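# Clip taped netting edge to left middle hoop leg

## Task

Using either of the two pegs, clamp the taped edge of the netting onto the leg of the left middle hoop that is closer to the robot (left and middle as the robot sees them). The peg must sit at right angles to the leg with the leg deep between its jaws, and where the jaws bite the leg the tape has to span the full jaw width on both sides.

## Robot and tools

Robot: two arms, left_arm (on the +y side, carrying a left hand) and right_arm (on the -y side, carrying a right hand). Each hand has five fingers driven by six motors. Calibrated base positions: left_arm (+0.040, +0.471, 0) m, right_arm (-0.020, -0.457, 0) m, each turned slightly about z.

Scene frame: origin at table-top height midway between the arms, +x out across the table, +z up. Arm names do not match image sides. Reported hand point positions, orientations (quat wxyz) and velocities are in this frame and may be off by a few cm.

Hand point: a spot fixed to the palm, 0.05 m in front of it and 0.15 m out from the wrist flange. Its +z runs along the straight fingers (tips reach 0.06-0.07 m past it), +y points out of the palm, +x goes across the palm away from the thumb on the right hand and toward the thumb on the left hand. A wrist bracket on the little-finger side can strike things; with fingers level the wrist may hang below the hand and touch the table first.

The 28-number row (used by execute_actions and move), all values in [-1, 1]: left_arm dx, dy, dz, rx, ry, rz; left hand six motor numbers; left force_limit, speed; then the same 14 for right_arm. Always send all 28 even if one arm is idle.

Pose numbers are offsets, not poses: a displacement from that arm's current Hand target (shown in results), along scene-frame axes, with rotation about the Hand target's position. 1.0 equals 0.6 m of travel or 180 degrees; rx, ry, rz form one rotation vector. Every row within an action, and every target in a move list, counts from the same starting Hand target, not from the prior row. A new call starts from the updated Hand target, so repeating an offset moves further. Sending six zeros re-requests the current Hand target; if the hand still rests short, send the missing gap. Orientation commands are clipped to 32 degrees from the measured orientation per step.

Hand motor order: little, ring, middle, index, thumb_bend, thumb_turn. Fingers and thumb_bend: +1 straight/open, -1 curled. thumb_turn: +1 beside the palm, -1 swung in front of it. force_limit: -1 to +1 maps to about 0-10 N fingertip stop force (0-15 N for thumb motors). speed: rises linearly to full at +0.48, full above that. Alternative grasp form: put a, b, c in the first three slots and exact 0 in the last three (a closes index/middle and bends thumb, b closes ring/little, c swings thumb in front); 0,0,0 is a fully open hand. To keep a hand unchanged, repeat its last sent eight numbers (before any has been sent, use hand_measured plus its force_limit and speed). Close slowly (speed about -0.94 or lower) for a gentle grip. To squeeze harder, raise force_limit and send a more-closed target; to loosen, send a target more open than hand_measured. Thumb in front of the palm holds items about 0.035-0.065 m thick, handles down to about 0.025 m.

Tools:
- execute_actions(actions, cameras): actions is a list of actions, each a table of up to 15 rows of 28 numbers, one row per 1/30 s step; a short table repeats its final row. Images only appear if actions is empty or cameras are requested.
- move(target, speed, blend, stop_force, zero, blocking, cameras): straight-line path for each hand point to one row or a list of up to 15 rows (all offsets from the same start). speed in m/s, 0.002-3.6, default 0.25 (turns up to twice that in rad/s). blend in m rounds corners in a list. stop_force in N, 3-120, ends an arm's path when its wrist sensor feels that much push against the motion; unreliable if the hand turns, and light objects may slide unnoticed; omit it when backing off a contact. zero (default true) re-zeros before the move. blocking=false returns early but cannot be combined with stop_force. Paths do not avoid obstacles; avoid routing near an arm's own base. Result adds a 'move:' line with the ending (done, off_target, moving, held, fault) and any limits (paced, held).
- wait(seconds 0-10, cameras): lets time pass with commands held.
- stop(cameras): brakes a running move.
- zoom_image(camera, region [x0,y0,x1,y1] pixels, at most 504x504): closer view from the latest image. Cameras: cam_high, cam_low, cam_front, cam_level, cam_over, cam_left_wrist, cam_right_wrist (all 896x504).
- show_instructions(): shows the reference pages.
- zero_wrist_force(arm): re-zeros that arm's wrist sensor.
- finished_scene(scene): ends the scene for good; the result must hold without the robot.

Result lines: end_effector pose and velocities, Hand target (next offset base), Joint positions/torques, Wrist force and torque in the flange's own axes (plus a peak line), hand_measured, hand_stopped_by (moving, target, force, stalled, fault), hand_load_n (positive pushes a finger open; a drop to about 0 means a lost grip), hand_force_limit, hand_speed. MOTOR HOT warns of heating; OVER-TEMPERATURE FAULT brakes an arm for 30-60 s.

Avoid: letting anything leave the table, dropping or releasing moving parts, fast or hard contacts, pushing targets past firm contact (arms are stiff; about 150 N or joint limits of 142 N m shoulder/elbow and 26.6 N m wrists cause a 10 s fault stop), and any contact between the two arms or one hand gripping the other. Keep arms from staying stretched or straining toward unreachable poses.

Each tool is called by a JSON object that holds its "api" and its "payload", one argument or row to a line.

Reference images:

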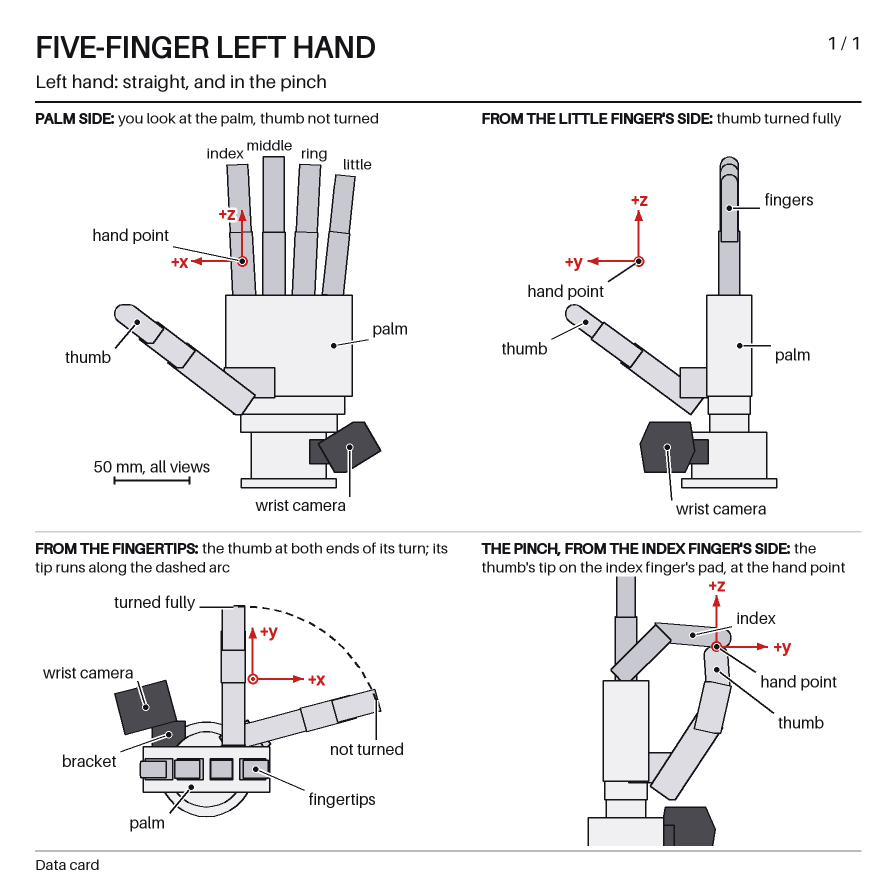

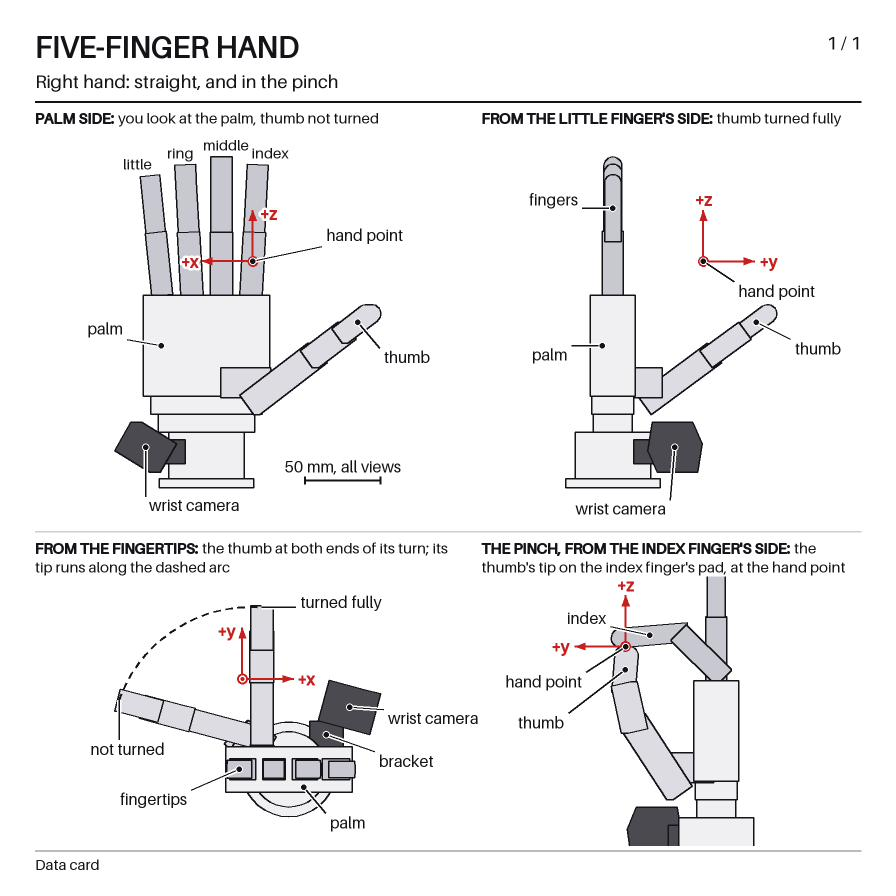

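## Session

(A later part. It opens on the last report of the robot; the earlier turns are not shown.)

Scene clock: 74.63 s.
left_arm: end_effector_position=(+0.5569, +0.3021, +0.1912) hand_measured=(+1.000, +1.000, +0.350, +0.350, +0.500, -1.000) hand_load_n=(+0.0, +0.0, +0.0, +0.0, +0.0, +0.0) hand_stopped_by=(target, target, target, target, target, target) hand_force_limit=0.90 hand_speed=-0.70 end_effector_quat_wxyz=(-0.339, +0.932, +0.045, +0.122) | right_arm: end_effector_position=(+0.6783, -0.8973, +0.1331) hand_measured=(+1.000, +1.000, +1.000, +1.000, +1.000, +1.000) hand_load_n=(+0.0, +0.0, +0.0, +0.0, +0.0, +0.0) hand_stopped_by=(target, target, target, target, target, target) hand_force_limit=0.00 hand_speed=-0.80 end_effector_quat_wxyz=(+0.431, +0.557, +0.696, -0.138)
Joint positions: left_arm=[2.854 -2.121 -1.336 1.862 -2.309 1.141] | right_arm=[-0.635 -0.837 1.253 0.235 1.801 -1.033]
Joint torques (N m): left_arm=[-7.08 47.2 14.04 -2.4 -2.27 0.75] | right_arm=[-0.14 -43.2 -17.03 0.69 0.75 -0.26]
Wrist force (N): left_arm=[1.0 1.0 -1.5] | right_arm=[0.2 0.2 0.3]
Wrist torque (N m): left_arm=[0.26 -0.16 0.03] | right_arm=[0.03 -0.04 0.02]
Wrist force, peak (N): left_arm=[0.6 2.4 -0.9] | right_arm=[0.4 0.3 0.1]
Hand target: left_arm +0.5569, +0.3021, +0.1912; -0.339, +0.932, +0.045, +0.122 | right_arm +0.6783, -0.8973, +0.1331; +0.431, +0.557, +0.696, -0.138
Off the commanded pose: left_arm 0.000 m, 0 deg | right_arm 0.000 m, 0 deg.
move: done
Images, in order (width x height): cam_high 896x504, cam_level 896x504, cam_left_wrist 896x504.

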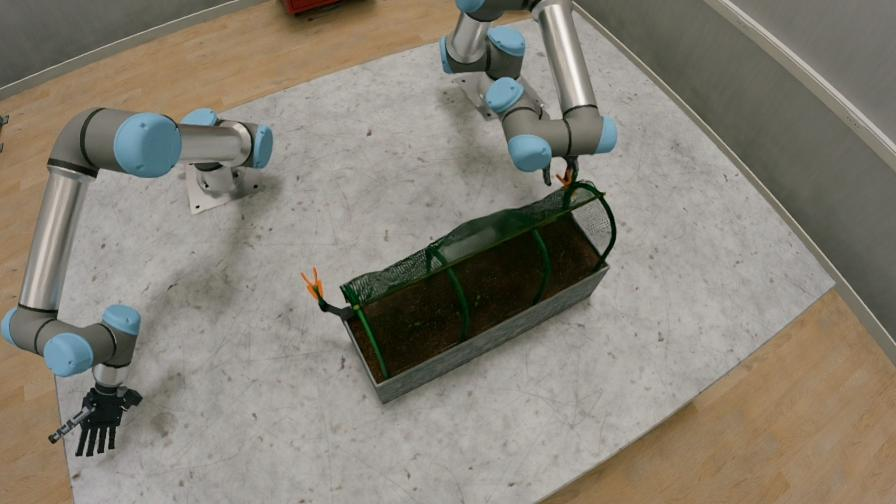

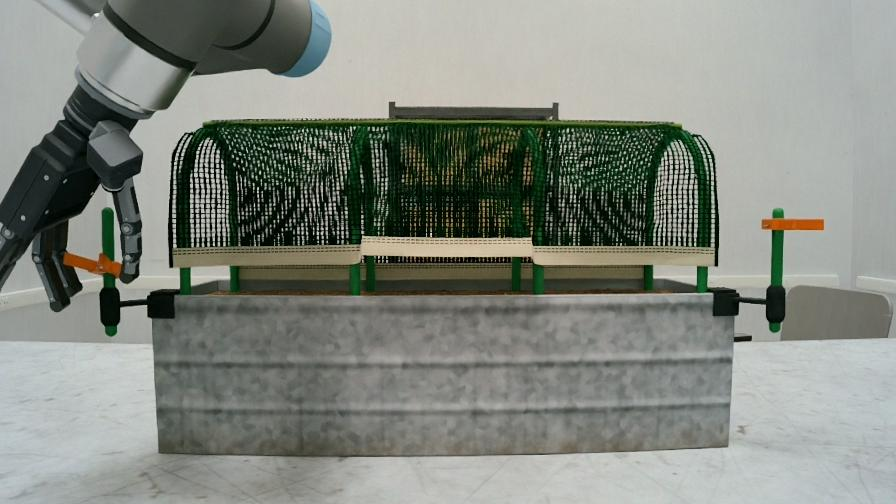

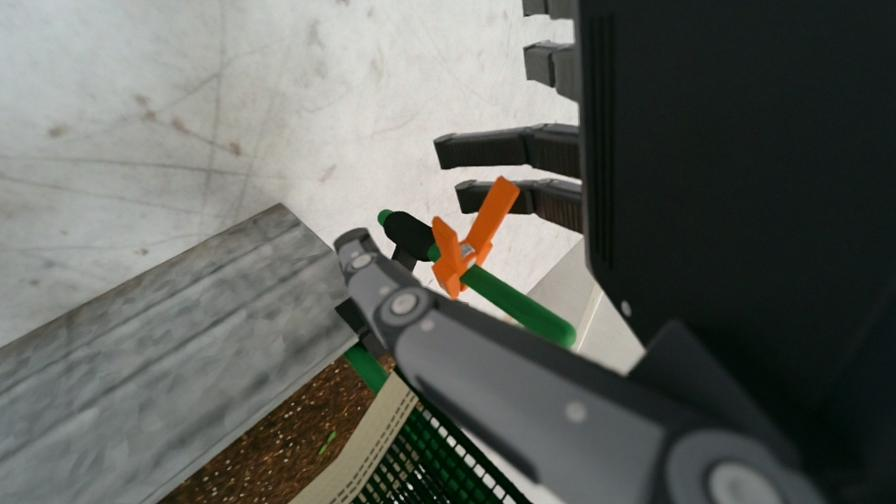

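{"api": "move", "payload": {
  "target": [
    [0,0,0,0,0,0, 1,1,0.65,0.65,0.45,-1, 0.0,-0.6, 0,0,0,0,0,0, 0,0,0,0,0,0, 0,-0.8],
    [0.0068,-0.0268,-0.0045,0,0,0, 1,1,0.65,0.65,0.45,-1, 0.0,-0.6, 0,0,0,0,0,0, 0,0,0,0,0,0, 0,-0.8],
    [0.0068,-0.0268,-0.0045,0,0,0, 1,1,0.45,0.45,0.05,-1, -0.7,-0.8, 0,0,0,0,0,0, 0,0,0,0,0,0, 0,-0.8]
  ],
  "speed": 0.06,
  "cameras": ["cam_left_wrist","cam_level","cam_high"]
}}

{"api": "zoom_image", "payload": {
  "camera": "cam_left_wrist",
  "region": [340, 120, 620, 360]
}}

{"api": "zoom_image", "payload": {
  "camera": "cam_level",
  "region": [40, 220, 180, 340]
}}

{"api": "zoom_image", "payload": {
  "camera": "cam_high",
  "region": [540, 160, 580, 200]
}}

Scene clock: 79.77 s.
left_arm: end_effector_position=(+0.5610, +0.2860, +0.1885) hand_measured=(+1.000, +1.000, +0.450, +0.450, +0.050, -1.000) hand_load_n=(+0.0, -0.5, +1.5, +0.0, +0.0, +0.0) hand_stopped_by=(target, target, target, target, target, target) hand_force_limit=-0.70 hand_speed=-0.80 end_effector_quat_wxyz=(-0.339, +0.932, +0.045, +0.122) | right_arm: end_effector_position=(+0.6783, -0.8973, +0.1331) hand_measured=(+1.000, +1.000, +1.000, +1.000, +1.000, +1.000) hand_load_n=(+0.0, +0.0, +0.0, +0.0, +0.0, +0.0) hand_stopped_by=(target, target, target, target, target, target) hand_force_limit=0.00 hand_speed=-0.80 end_effector_quat_wxyz=(+0.431, +0.557, +0.696, -0.138)
Joint positions: left_arm=[2.826 -2.154 -1.296 1.831 -2.308 1.104] | right_arm=[-0.635 -0.837 1.253 0.235 1.801 -1.033]
Joint torques (N m): left_arm=[-11.02 32.57 29.75 -3.62 -2.29 -1.81] | right_arm=[0.18 -44.02 -17.43 0.79 0.79 -0.13]
Wrist force (N): left_arm=[-0.2 -0.9 -0.5] | right_arm=[0.0 0.5 0.1]
Wrist torque (N m): left_arm=[0.21 -0.16 0.04] | right_arm=[0.07 0.00 0.01]
Wrist force, peak (N): left_arm=[-2.9 -2.7 -1.5] | right_arm=[-0.2 0.5 -0.4]
Hand target: left_arm +0.5610, +0.2860, +0.1885; -0.339, +0.932, +0.045, +0.122 | right_arm +0.6783, -0.8973, +0.1331; +0.431, +0.557, +0.696, -0.138
Off the commanded pose: left_arm 0.000 m, 0 deg | right_arm 0.000 m, 0 deg.
move: done
Images, in order (width x height): cam_high 896x504, cam_level 896x504, cam_left_wrist 896x504.

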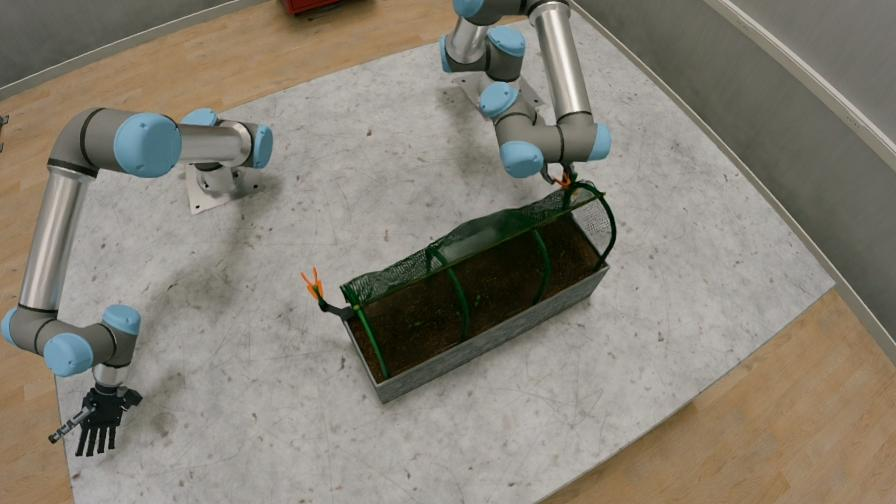

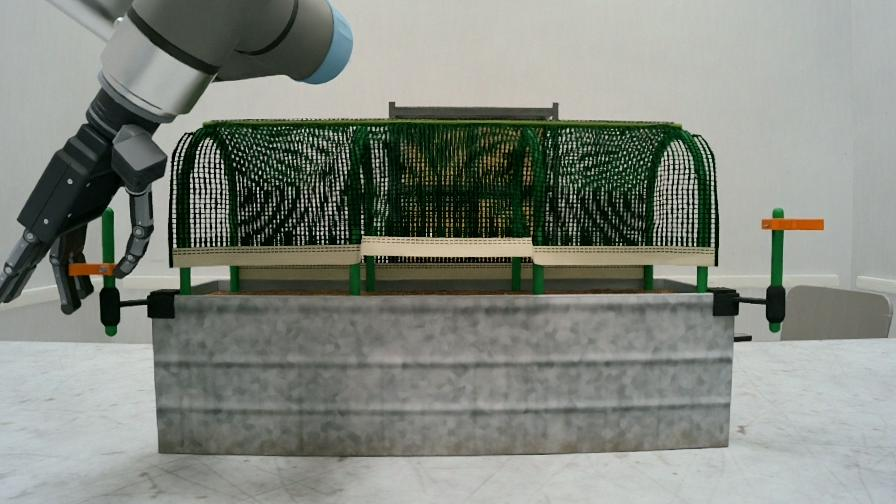

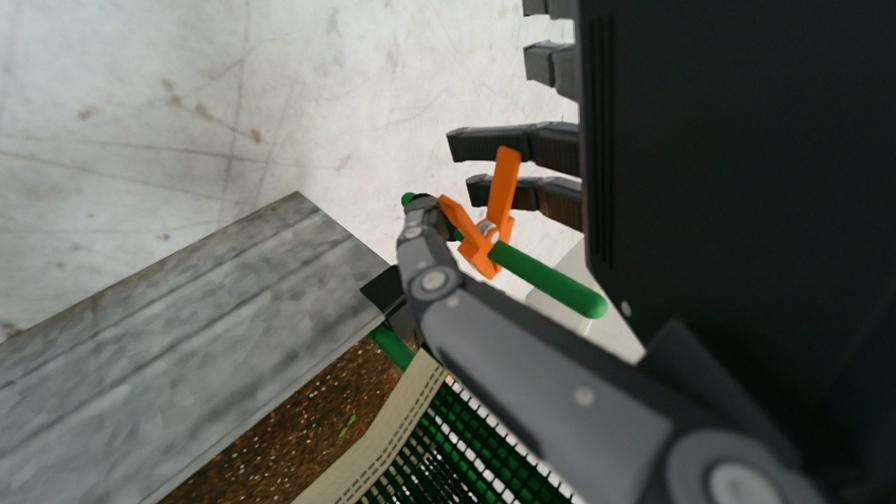

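Scaled by 1.800 from the camera's 896x504 image, which has a finer 1280x720 frame.

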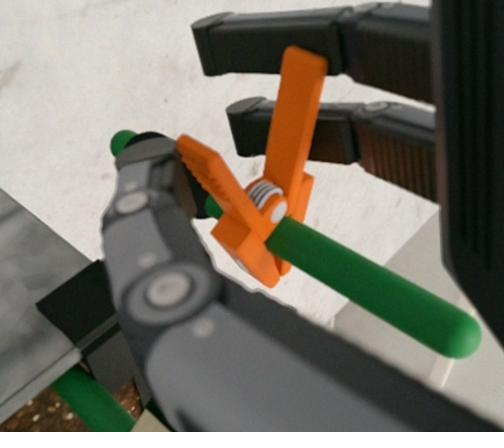

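Scaled by 3.600 from the camera's 896x504 image, which has a finer 1280x720 frame.

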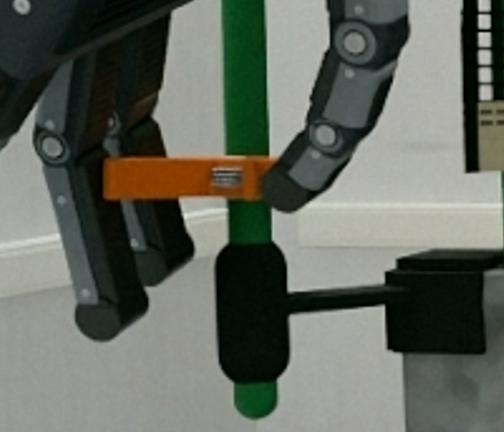

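Scaled by 12.600 from the camera's 896x504 image, which has a finer 1280x720 frame.

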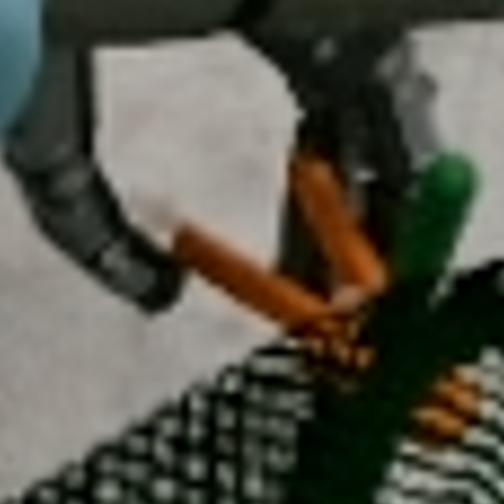

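{"api": "move", "payload": {
  "target": [0,0,0,0,0,0, 1,1,0.3,0.3,-0.05,-1, -0.2,-0.88, 0,0,0,0,0,0, 0,0,0,0,0,0, 0,-0.8],
  "cameras": ["cam_left_wrist","cam_level","cam_high"]
}}

{"api": "zoom_image", "payload": {
  "camera": "cam_left_wrist",
  "region": [380, 120, 560, 280]
}}

{"api": "zoom_image", "payload": {
  "camera": "cam_level",
  "region": [40, 220, 180, 340]
}}

{"api": "zoom_image", "payload": {
  "camera": "cam_high",
  "region": [540, 160, 580, 200]
}}

Scene clock: 80.77 s.
left_arm: end_effector_position=(+0.5610, +0.2860, +0.1885) hand_measured=(+1.000, +1.000, +0.364, +0.352, -0.014, -1.000) hand_load_n=(+0.0, +0.0, +3.5, +5.5, +6.0, +1.5) hand_stopped_by=(target, target, force, force, force, target) hand_force_limit=-0.20 hand_speed=-0.88 end_effector_quat_wxyz=(-0.339, +0.932, +0.045, +0.122) | right_arm: end_effector_position=(+0.6783, -0.8973, +0.1331) hand_measured=(+1.000, +1.000, +1.000, +1.000, +1.000, +1.000) hand_load_n=(+0.0, +0.0, +0.0, +0.0, +0.0, +0.0) hand_stopped_by=(target, target, target, target, target, target) hand_force_limit=0.00 hand_speed=-0.80 end_effector_quat_wxyz=(+0.431, +0.557, +0.696, -0.138)
Joint positions: left_arm=[2.826 -2.154 -1.296 1.83 -2.308 1.104] | right_arm=[-0.635 -0.837 1.253 0.235 1.801 -1.033]
Joint torques (N m): left_arm=[-12.37 34.14 30.41 -2.35 -1.5 -1.69] | right_arm=[0.12 -44 -17.03 0.64 0.76 -0.27]
Wrist force (N): left_arm=[-2.9 -2.8 2.3] | right_arm=[0.2 0.0 -0.1]
Wrist torque (N m): left_arm=[0.19 -0.27 -0.06] | right_arm=[0.01 -0.04 0.02]
Wrist force, peak (N): left_arm=[-2.5 -3.4 2.6] | right_arm=[0.4 0.1 0.5]
Hand target: left_arm +0.5610, +0.2860, +0.1885; -0.339, +0.932, +0.045, +0.122 | right_arm +0.6783, -0.8973, +0.1331; +0.431, +0.557, +0.696, -0.138
Off the commanded pose: left_arm 0.000 m, 0 deg | right_arm 0.000 m, 0 deg.
move: done
Images, in order (width x height): cam_high 896x504, cam_level 896x504, cam_left_wrist 896x504.

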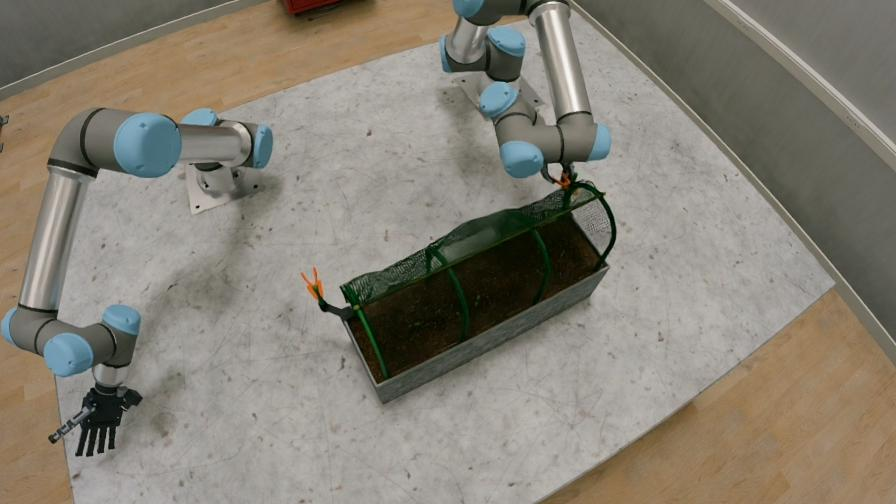

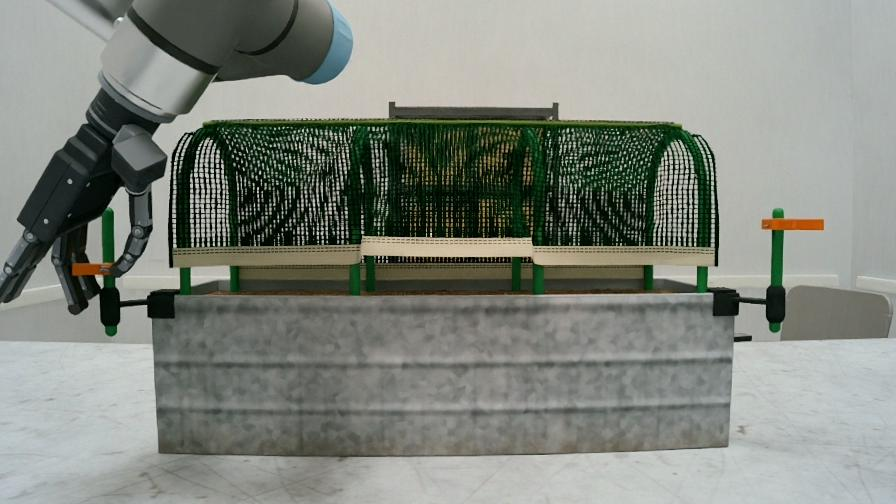

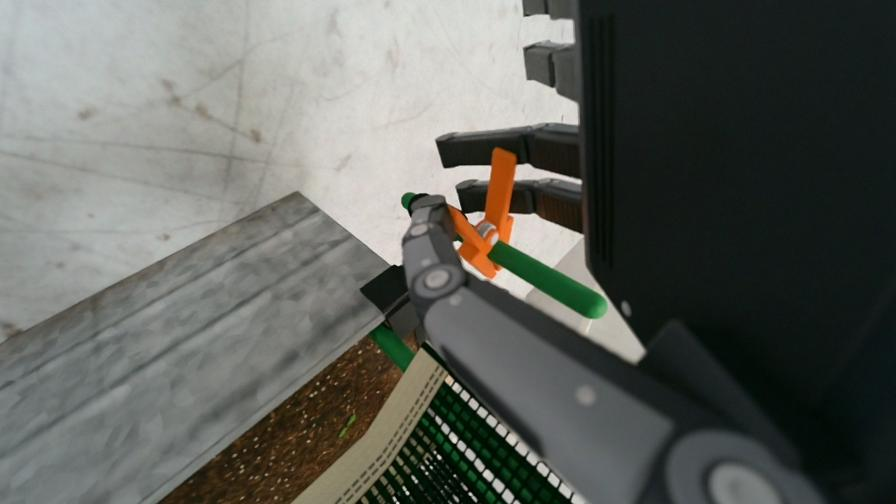

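Scaled by 2.800 from the camera's 896x504 image, which has a finer 1280x720 frame.

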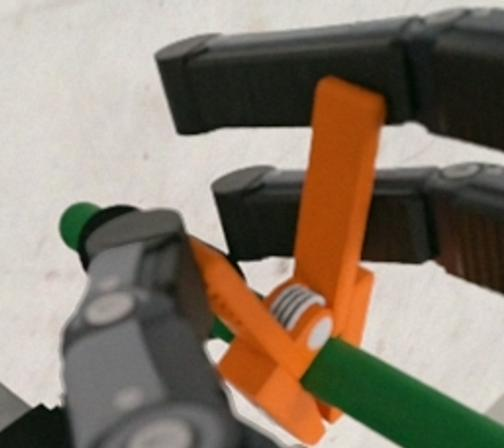

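Scaled by 3.600 from the camera's 896x504 image, which has a finer 1280x720 frame.

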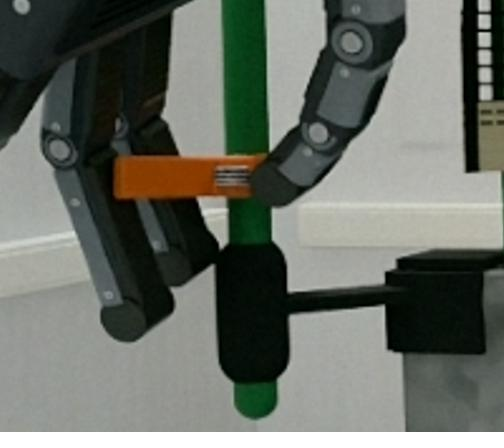

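Scaled by 12.600 from the camera's 896x504 image, which has a finer 1280x720 frame.

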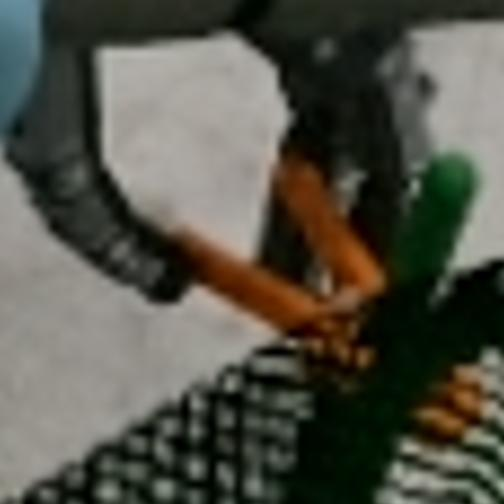

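{"api": "move", "payload": {
  "target": [0,0,0,0,0,0, 1,1,0.15,0.15,-0.12,-1, 0.4,-0.9, 0,0,0,0,0,0, 0,0,0,0,0,0, 0,-0.8],
  "cameras": ["cam_left_wrist","cam_level","cam_high"]
}}

{"api": "zoom_image", "payload": {
  "camera": "cam_left_wrist",
  "region": [380, 120, 560, 280]
}}

{"api": "zoom_image", "payload": {
  "camera": "cam_level",
  "region": [40, 220, 180, 340]
}}

{"api": "zoom_image", "payload": {
  "camera": "cam_high",
  "region": [540, 160, 580, 200]
}}

Scene clock: 81.63 s.
left_arm: end_effector_position=(+0.5610, +0.2860, +0.1885) hand_measured=(+1.000, +1.000, +0.310, +0.344, -0.046, -1.000) hand_load_n=(+0.0, +0.0, +7.5, +3.0, +10.0, +1.5) hand_stopped_by=(target, target, force, force, force, target) hand_force_limit=0.40 hand_speed=-0.90 end_effector_quat_wxyz=(-0.339, +0.932, +0.045, +0.122) | right_arm: end_effector_position=(+0.6783, -0.8973, +0.1331) hand_measured=(+1.000, +1.000, +1.000, +1.000, +1.000, +1.000) hand_load_n=(+0.0, +0.0, +0.0, +0.0, +0.0, +0.0) hand_stopped_by=(target, target, target, target, target, target) hand_force_limit=0.00 hand_speed=-0.80 end_effector_quat_wxyz=(+0.431, +0.557, +0.696, -0.138)
Joint positions: left_arm=[2.826 -2.154 -1.296 1.83 -2.308 1.104] | right_arm=[-0.635 -0.837 1.253 0.235 1.801 -1.033]
Joint torques (N m): left_arm=[-10.77 35.8 30.43 0.08 -0.31 -1.24] | right_arm=[0.79 -43.42 -17.16 0.74 0.78 -0.18]
Wrist force (N): left_arm=[-9.4 -3.3 0.6] | right_arm=[0.2 -0.2 0.1]
Wrist torque (N m): left_arm=[0.24 -0.40 -0.22] | right_arm=[-0.02 -0.04 0.00]
Wrist force, peak (N): left_arm=[-9.5 -3.0 0.6] | right_arm=[0.2 0.5 -0.2]
Hand target: left_arm +0.5610, +0.2860, +0.1885; -0.339, +0.932, +0.045, +0.122 | right_arm +0.6783, -0.8973, +0.1331; +0.431, +0.557, +0.696, -0.138
Off the commanded pose: left_arm 0.000 m, 0 deg | right_arm 0.000 m, 0 deg.
move: done
Images, in order (width x height): cam_high 896x504, cam_level 896x504, cam_left_wrist 896x504.

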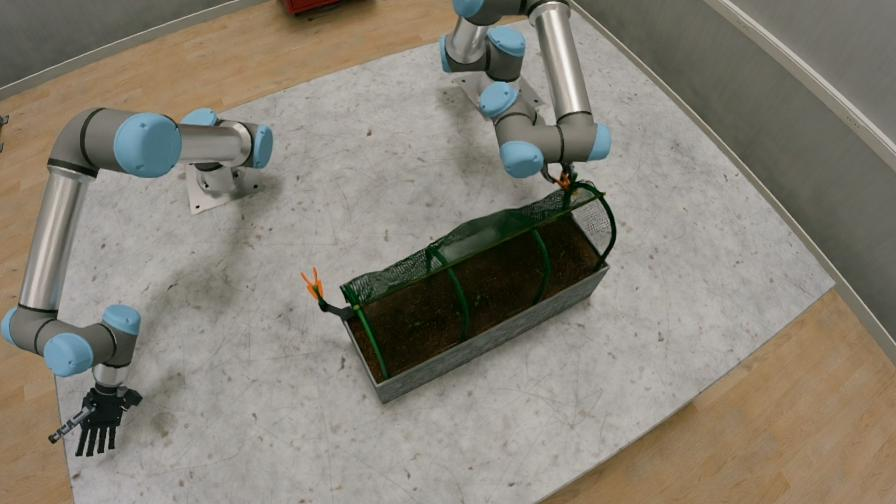

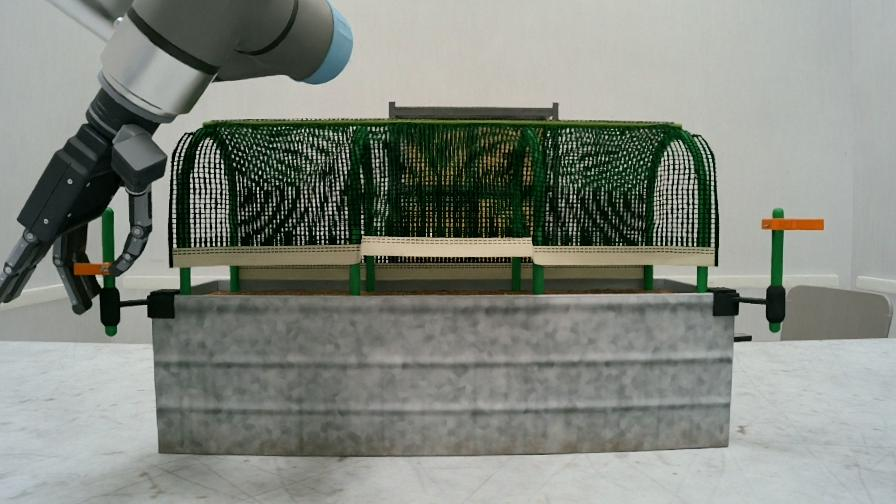

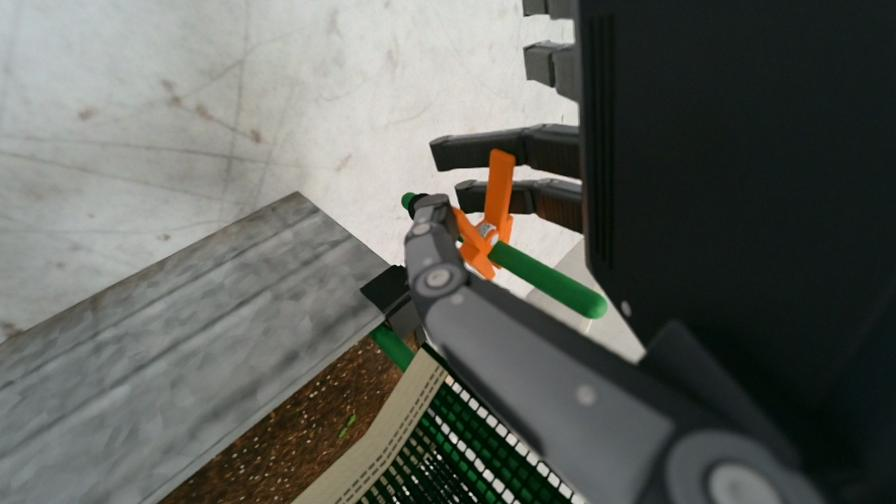

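Scaled by 2.800 from the camera's 896x504 image, which has a finer 1280x720 frame.

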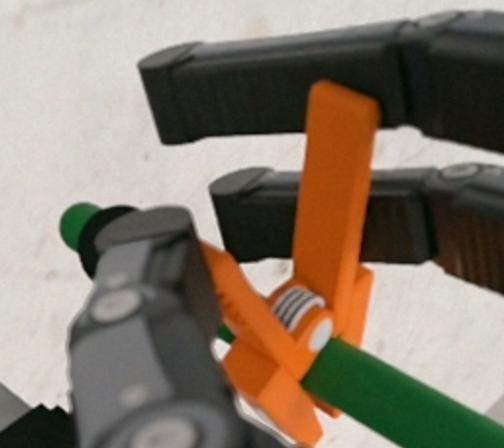

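Scaled by 3.600 from the camera's 896x504 image, which has a finer 1280x720 frame.

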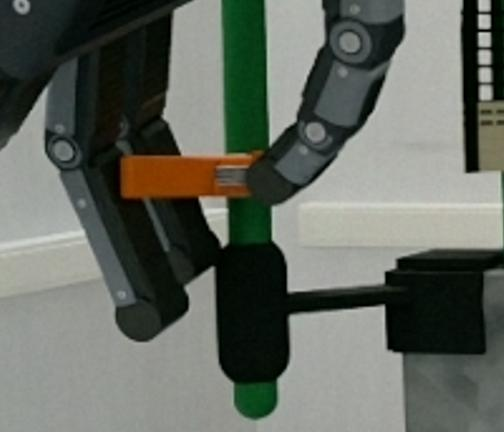

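Scaled by 12.600 from the camera's 896x504 image, which has a finer 1280x720 frame.

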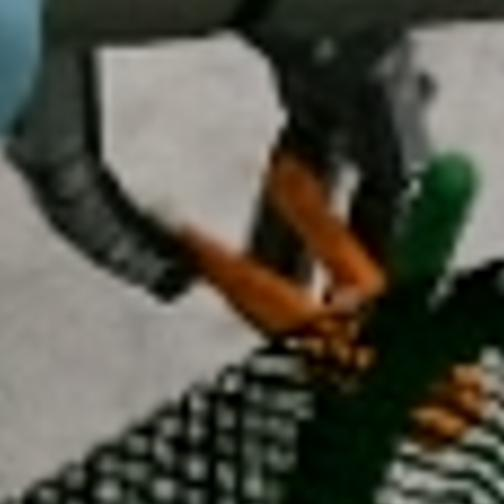

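{"api": "move", "payload": {
  "target": [0,0,0,0,0,0, 1,1,0.15,0.5,-0.12,-1, 0.5,-0.88, 0,0,0,0,0,0, 0,0,0,0,0,0, 0,-0.8],
  "cameras": ["cam_left_wrist","cam_level","cam_high"]
}}

{"api": "zoom_image", "payload": {
  "camera": "cam_left_wrist",
  "region": [380, 120, 560, 280]
}}

{"api": "zoom_image", "payload": {
  "camera": "cam_level",
  "region": [40, 220, 180, 340]
}}

Scene clock: 83.10 s.
left_arm: end_effector_position=(+0.5610, +0.2860, +0.1884) hand_measured=(+1.000, +1.000, +0.310, +0.500, -0.046, -1.000) hand_load_n=(+0.0, +0.0, +7.0, +0.0, +10.0, +1.0) hand_stopped_by=(target, target, force, target, force, target) hand_force_limit=0.50 hand_speed=-0.88 end_effector_quat_wxyz=(-0.339, +0.932, +0.045, +0.122) | right_arm: end_effector_position=(+0.6783, -0.8973, +0.1331) hand_measured=(+1.000, +1.000, +1.000, +1.000, +1.000, +1.000) hand_load_n=(+0.0, +0.0, +0.0, +0.0, +0.0, +0.0) hand_stopped_by=(target, target, target, target, target, target) hand_force_limit=0.00 hand_speed=-0.80 end_effector_quat_wxyz=(+0.431, +0.557, +0.696, -0.138)
Joint positions: left_arm=[2.826 -2.154 -1.296 1.831 -2.308 1.104] | right_arm=[-0.635 -0.837 1.253 0.235 1.801 -1.033]
Joint torques (N m): left_arm=[-6.04 38.89 30.25 -0.81 -2.59 -0.9] | right_arm=[0.3 -43.28 -17.01 0.91 0.85 -0.22]
Wrist force (N): left_arm=[-4.0 0.8 -1.3] | right_arm=[0.0 0.0 -0.1]
Wrist torque (N m): left_arm=[0.34 -0.21 -0.09] | right_arm=[0.01 0.01 0.00]
Wrist force, peak (N): left_arm=[-9.3 -3.4 0.5] | right_arm=[0.3 0.5 -0.1]
Hand target: left_arm +0.5610, +0.2860, +0.1885; -0.339, +0.932, +0.045, +0.122 | right_arm +0.6783, -0.8973, +0.1331; +0.431, +0.557, +0.696, -0.138
Off the commanded pose: left_arm 0.000 m, 0 deg | right_arm 0.000 m, 0 deg.
move: done
Images, in order (width x height): cam_high 896x504, cam_level 896x504, cam_left_wrist 896x504.

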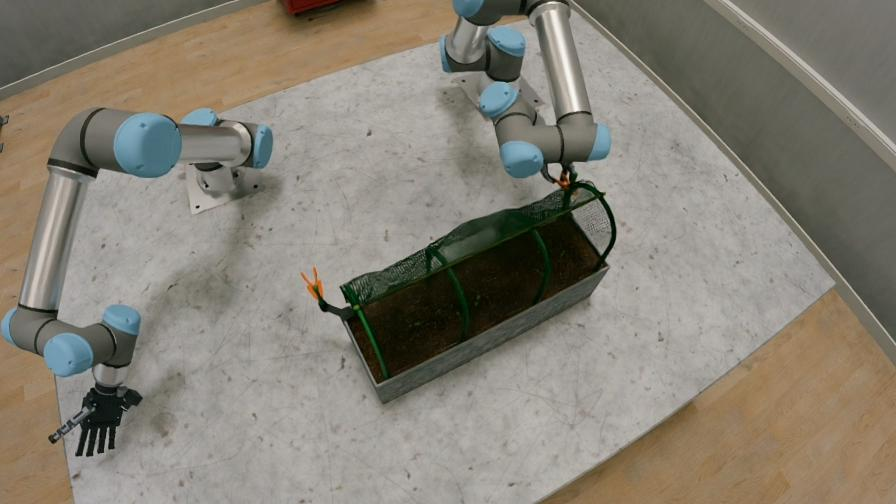

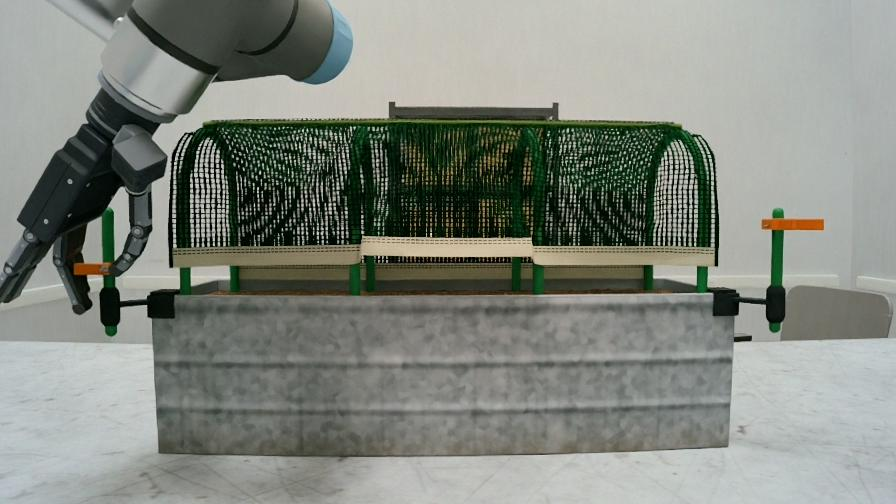

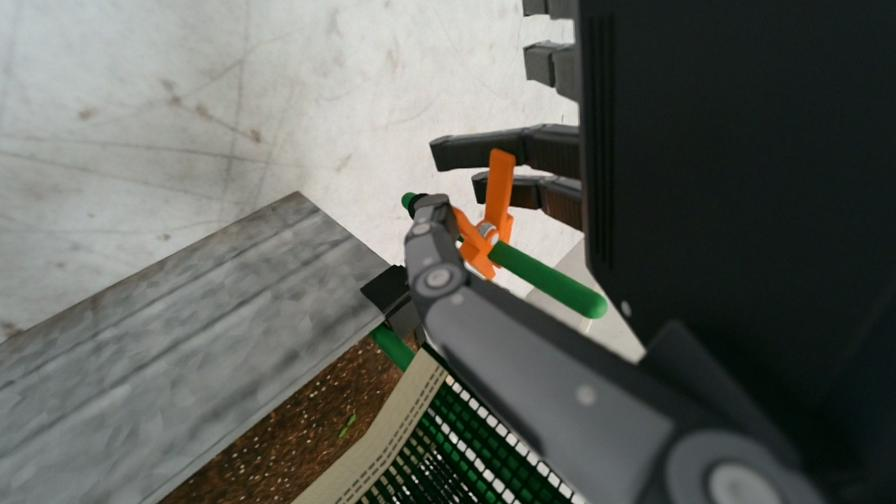

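Scaled by 2.800 from the camera's 896x504 image, which has a finer 1280x720 frame.

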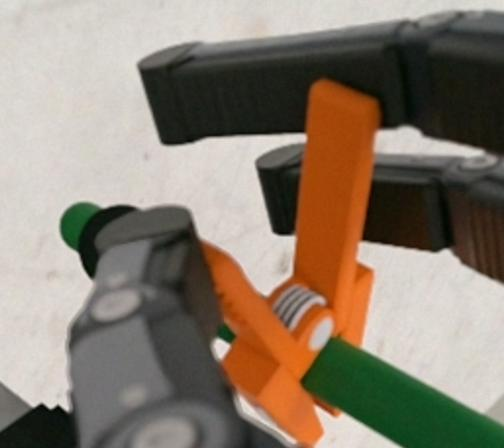

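Scaled by 3.600 from the camera's 896x504 image, which has a finer 1280x720 frame.

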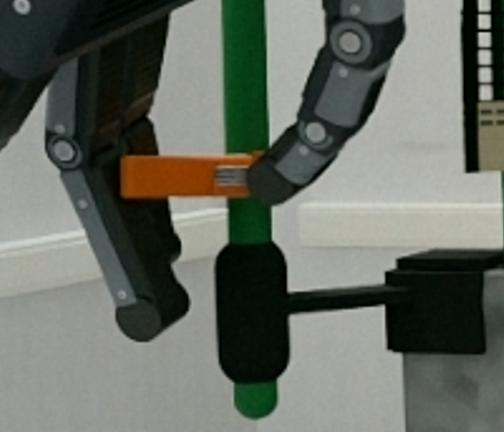

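{"api": "move", "payload": {
  "target": [0,0,0.02,0,0,0, 1,1,0.15,0.5,-0.12,-1, 0.5,-0.88, 0,0,0,0,0,0, 0,0,0,0,0,0, 0,-0.8],
  "speed": 0.02,
  "cameras": ["cam_left_wrist","cam_level","cam_high"]
}}

{"api": "zoom_image", "payload": {
  "camera": "cam_left_wrist",
  "region": [380, 120, 560, 280]
}}

{"api": "zoom_image", "payload": {
  "camera": "cam_level",
  "region": [40, 220, 180, 340]
}}

{"api": "zoom_image", "payload": {
  "camera": "cam_high",
  "region": [540, 160, 580, 200]
}}

Scene clock: 84.43 s.
left_arm: end_effector_position=(+0.5610, +0.2860, +0.2003) hand_measured=(+1.000, +1.000, +0.310, +0.500, -0.046, -1.000) hand_load_n=(+0.0, +0.0, +6.0, +0.0, +7.5, +2.0) hand_stopped_by=(target, target, force, target, force, target) hand_force_limit=0.50 hand_speed=-0.88 end_effector_quat_wxyz=(-0.339, +0.932, +0.045, +0.122) | right_arm: end_effector_position=(+0.6783, -0.8973, +0.1331) hand_measured=(+1.000, +1.000, +1.000, +1.000, +1.000, +1.000) hand_load_n=(+0.5, +0.0, +0.0, +0.0, +0.0, +0.0) hand_stopped_by=(target, target, target, target, target, target) hand_force_limit=0.00 hand_speed=-0.80 end_effector_quat_wxyz=(+0.431, +0.557, +0.696, -0.138)
Joint positions: left_arm=[2.826 -2.146 -1.278 1.804 -2.308 1.104] | right_arm=[-0.635 -0.837 1.253 0.235 1.801 -1.033]
Joint torques (N m): left_arm=[1.96 51.3 29.45 -5.4 -2.44 1.07] | right_arm=[0.31 -42.87 -17.69 0.88 0.8 -0.27]
Wrist force (N): left_arm=[3.3 3.9 3.0] | right_arm=[-0.1 0.2 -0.2]
Wrist torque (N m): left_arm=[0.23 -0.04 0.04] | right_arm=[0.05 0.02 0.00]
Wrist force, peak (N): left_arm=[3.3 3.9 3.0] | right_arm=[0.3 0.4 0.2]
Hand target: left_arm +0.5610, +0.2860, +0.2005; -0.339, +0.932, +0.045, +0.122 | right_arm +0.6783, -0.8973, +0.1331; +0.431, +0.557, +0.696, -0.138
Off the commanded pose: left_arm 0.000 m, 0 deg | right_arm 0.000 m, 0 deg.
move: done
Images, in order (width x height): cam_high 896x504, cam_level 896x504, cam_left_wrist 896x504.

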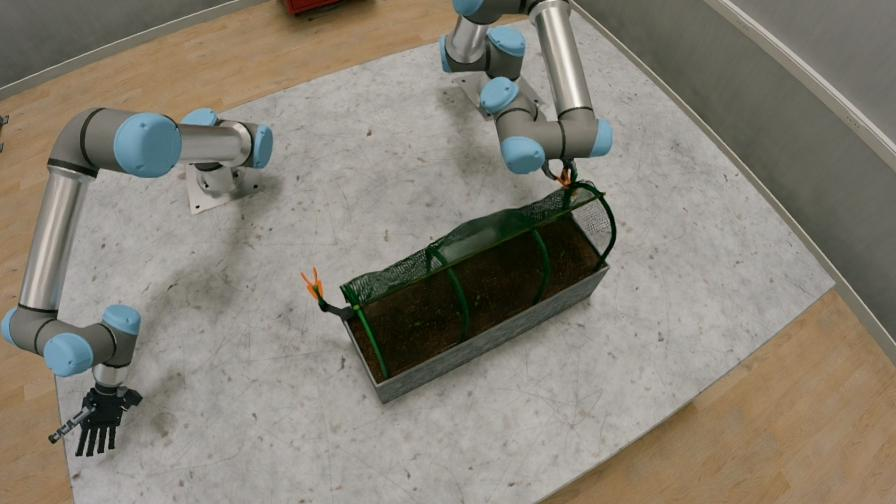

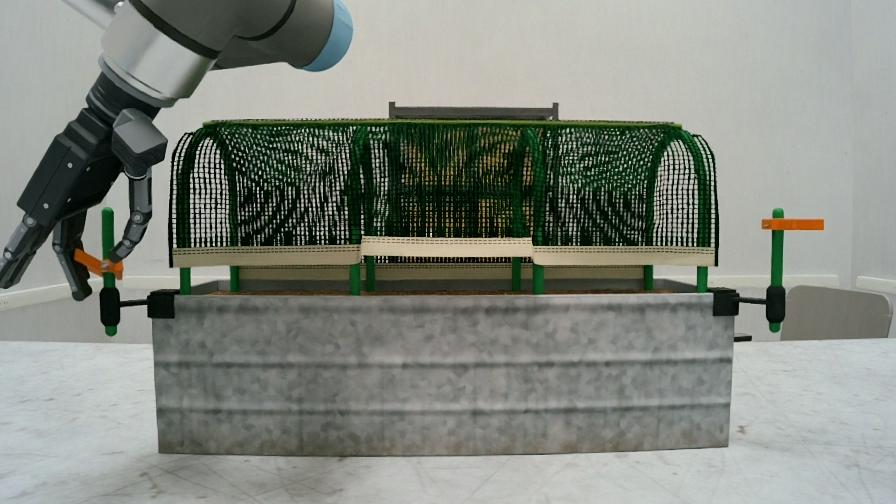

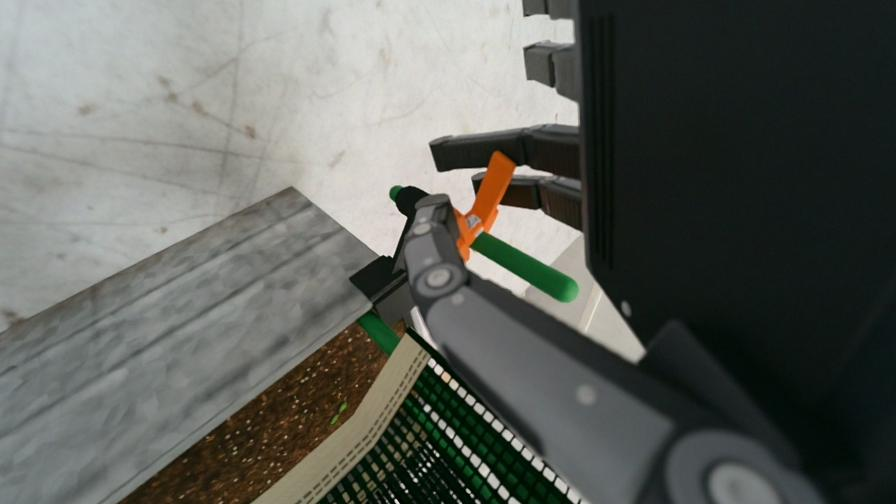

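Scaled by 2.800 from the camera's 896x504 image, which has a finer 1280x720 frame.

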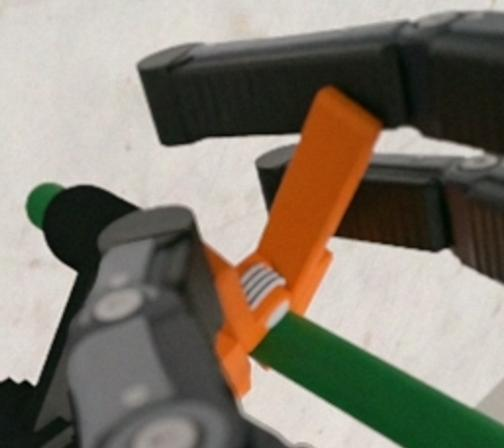

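Scaled by 3.600 from the camera's 896x504 image, which has a finer 1280x720 frame.

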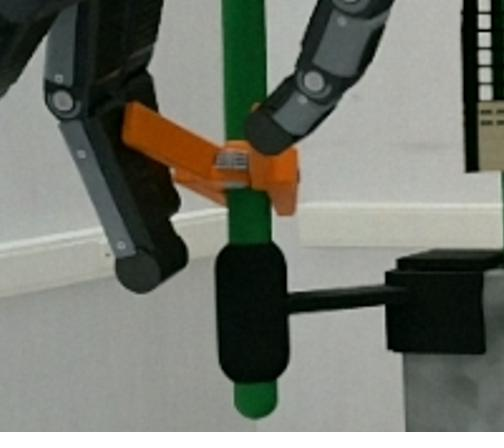

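Scaled by 12.600 from the camera's 896x504 image, which has a finer 1280x720 frame.

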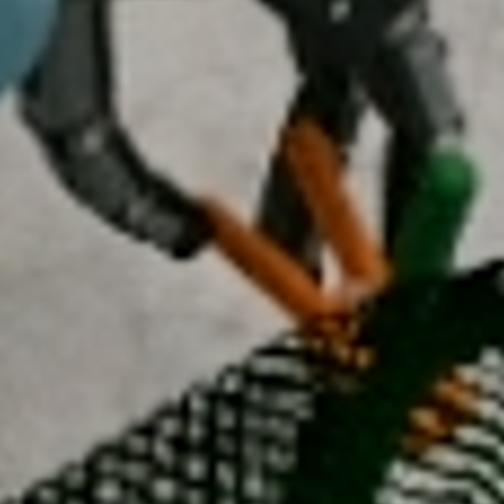

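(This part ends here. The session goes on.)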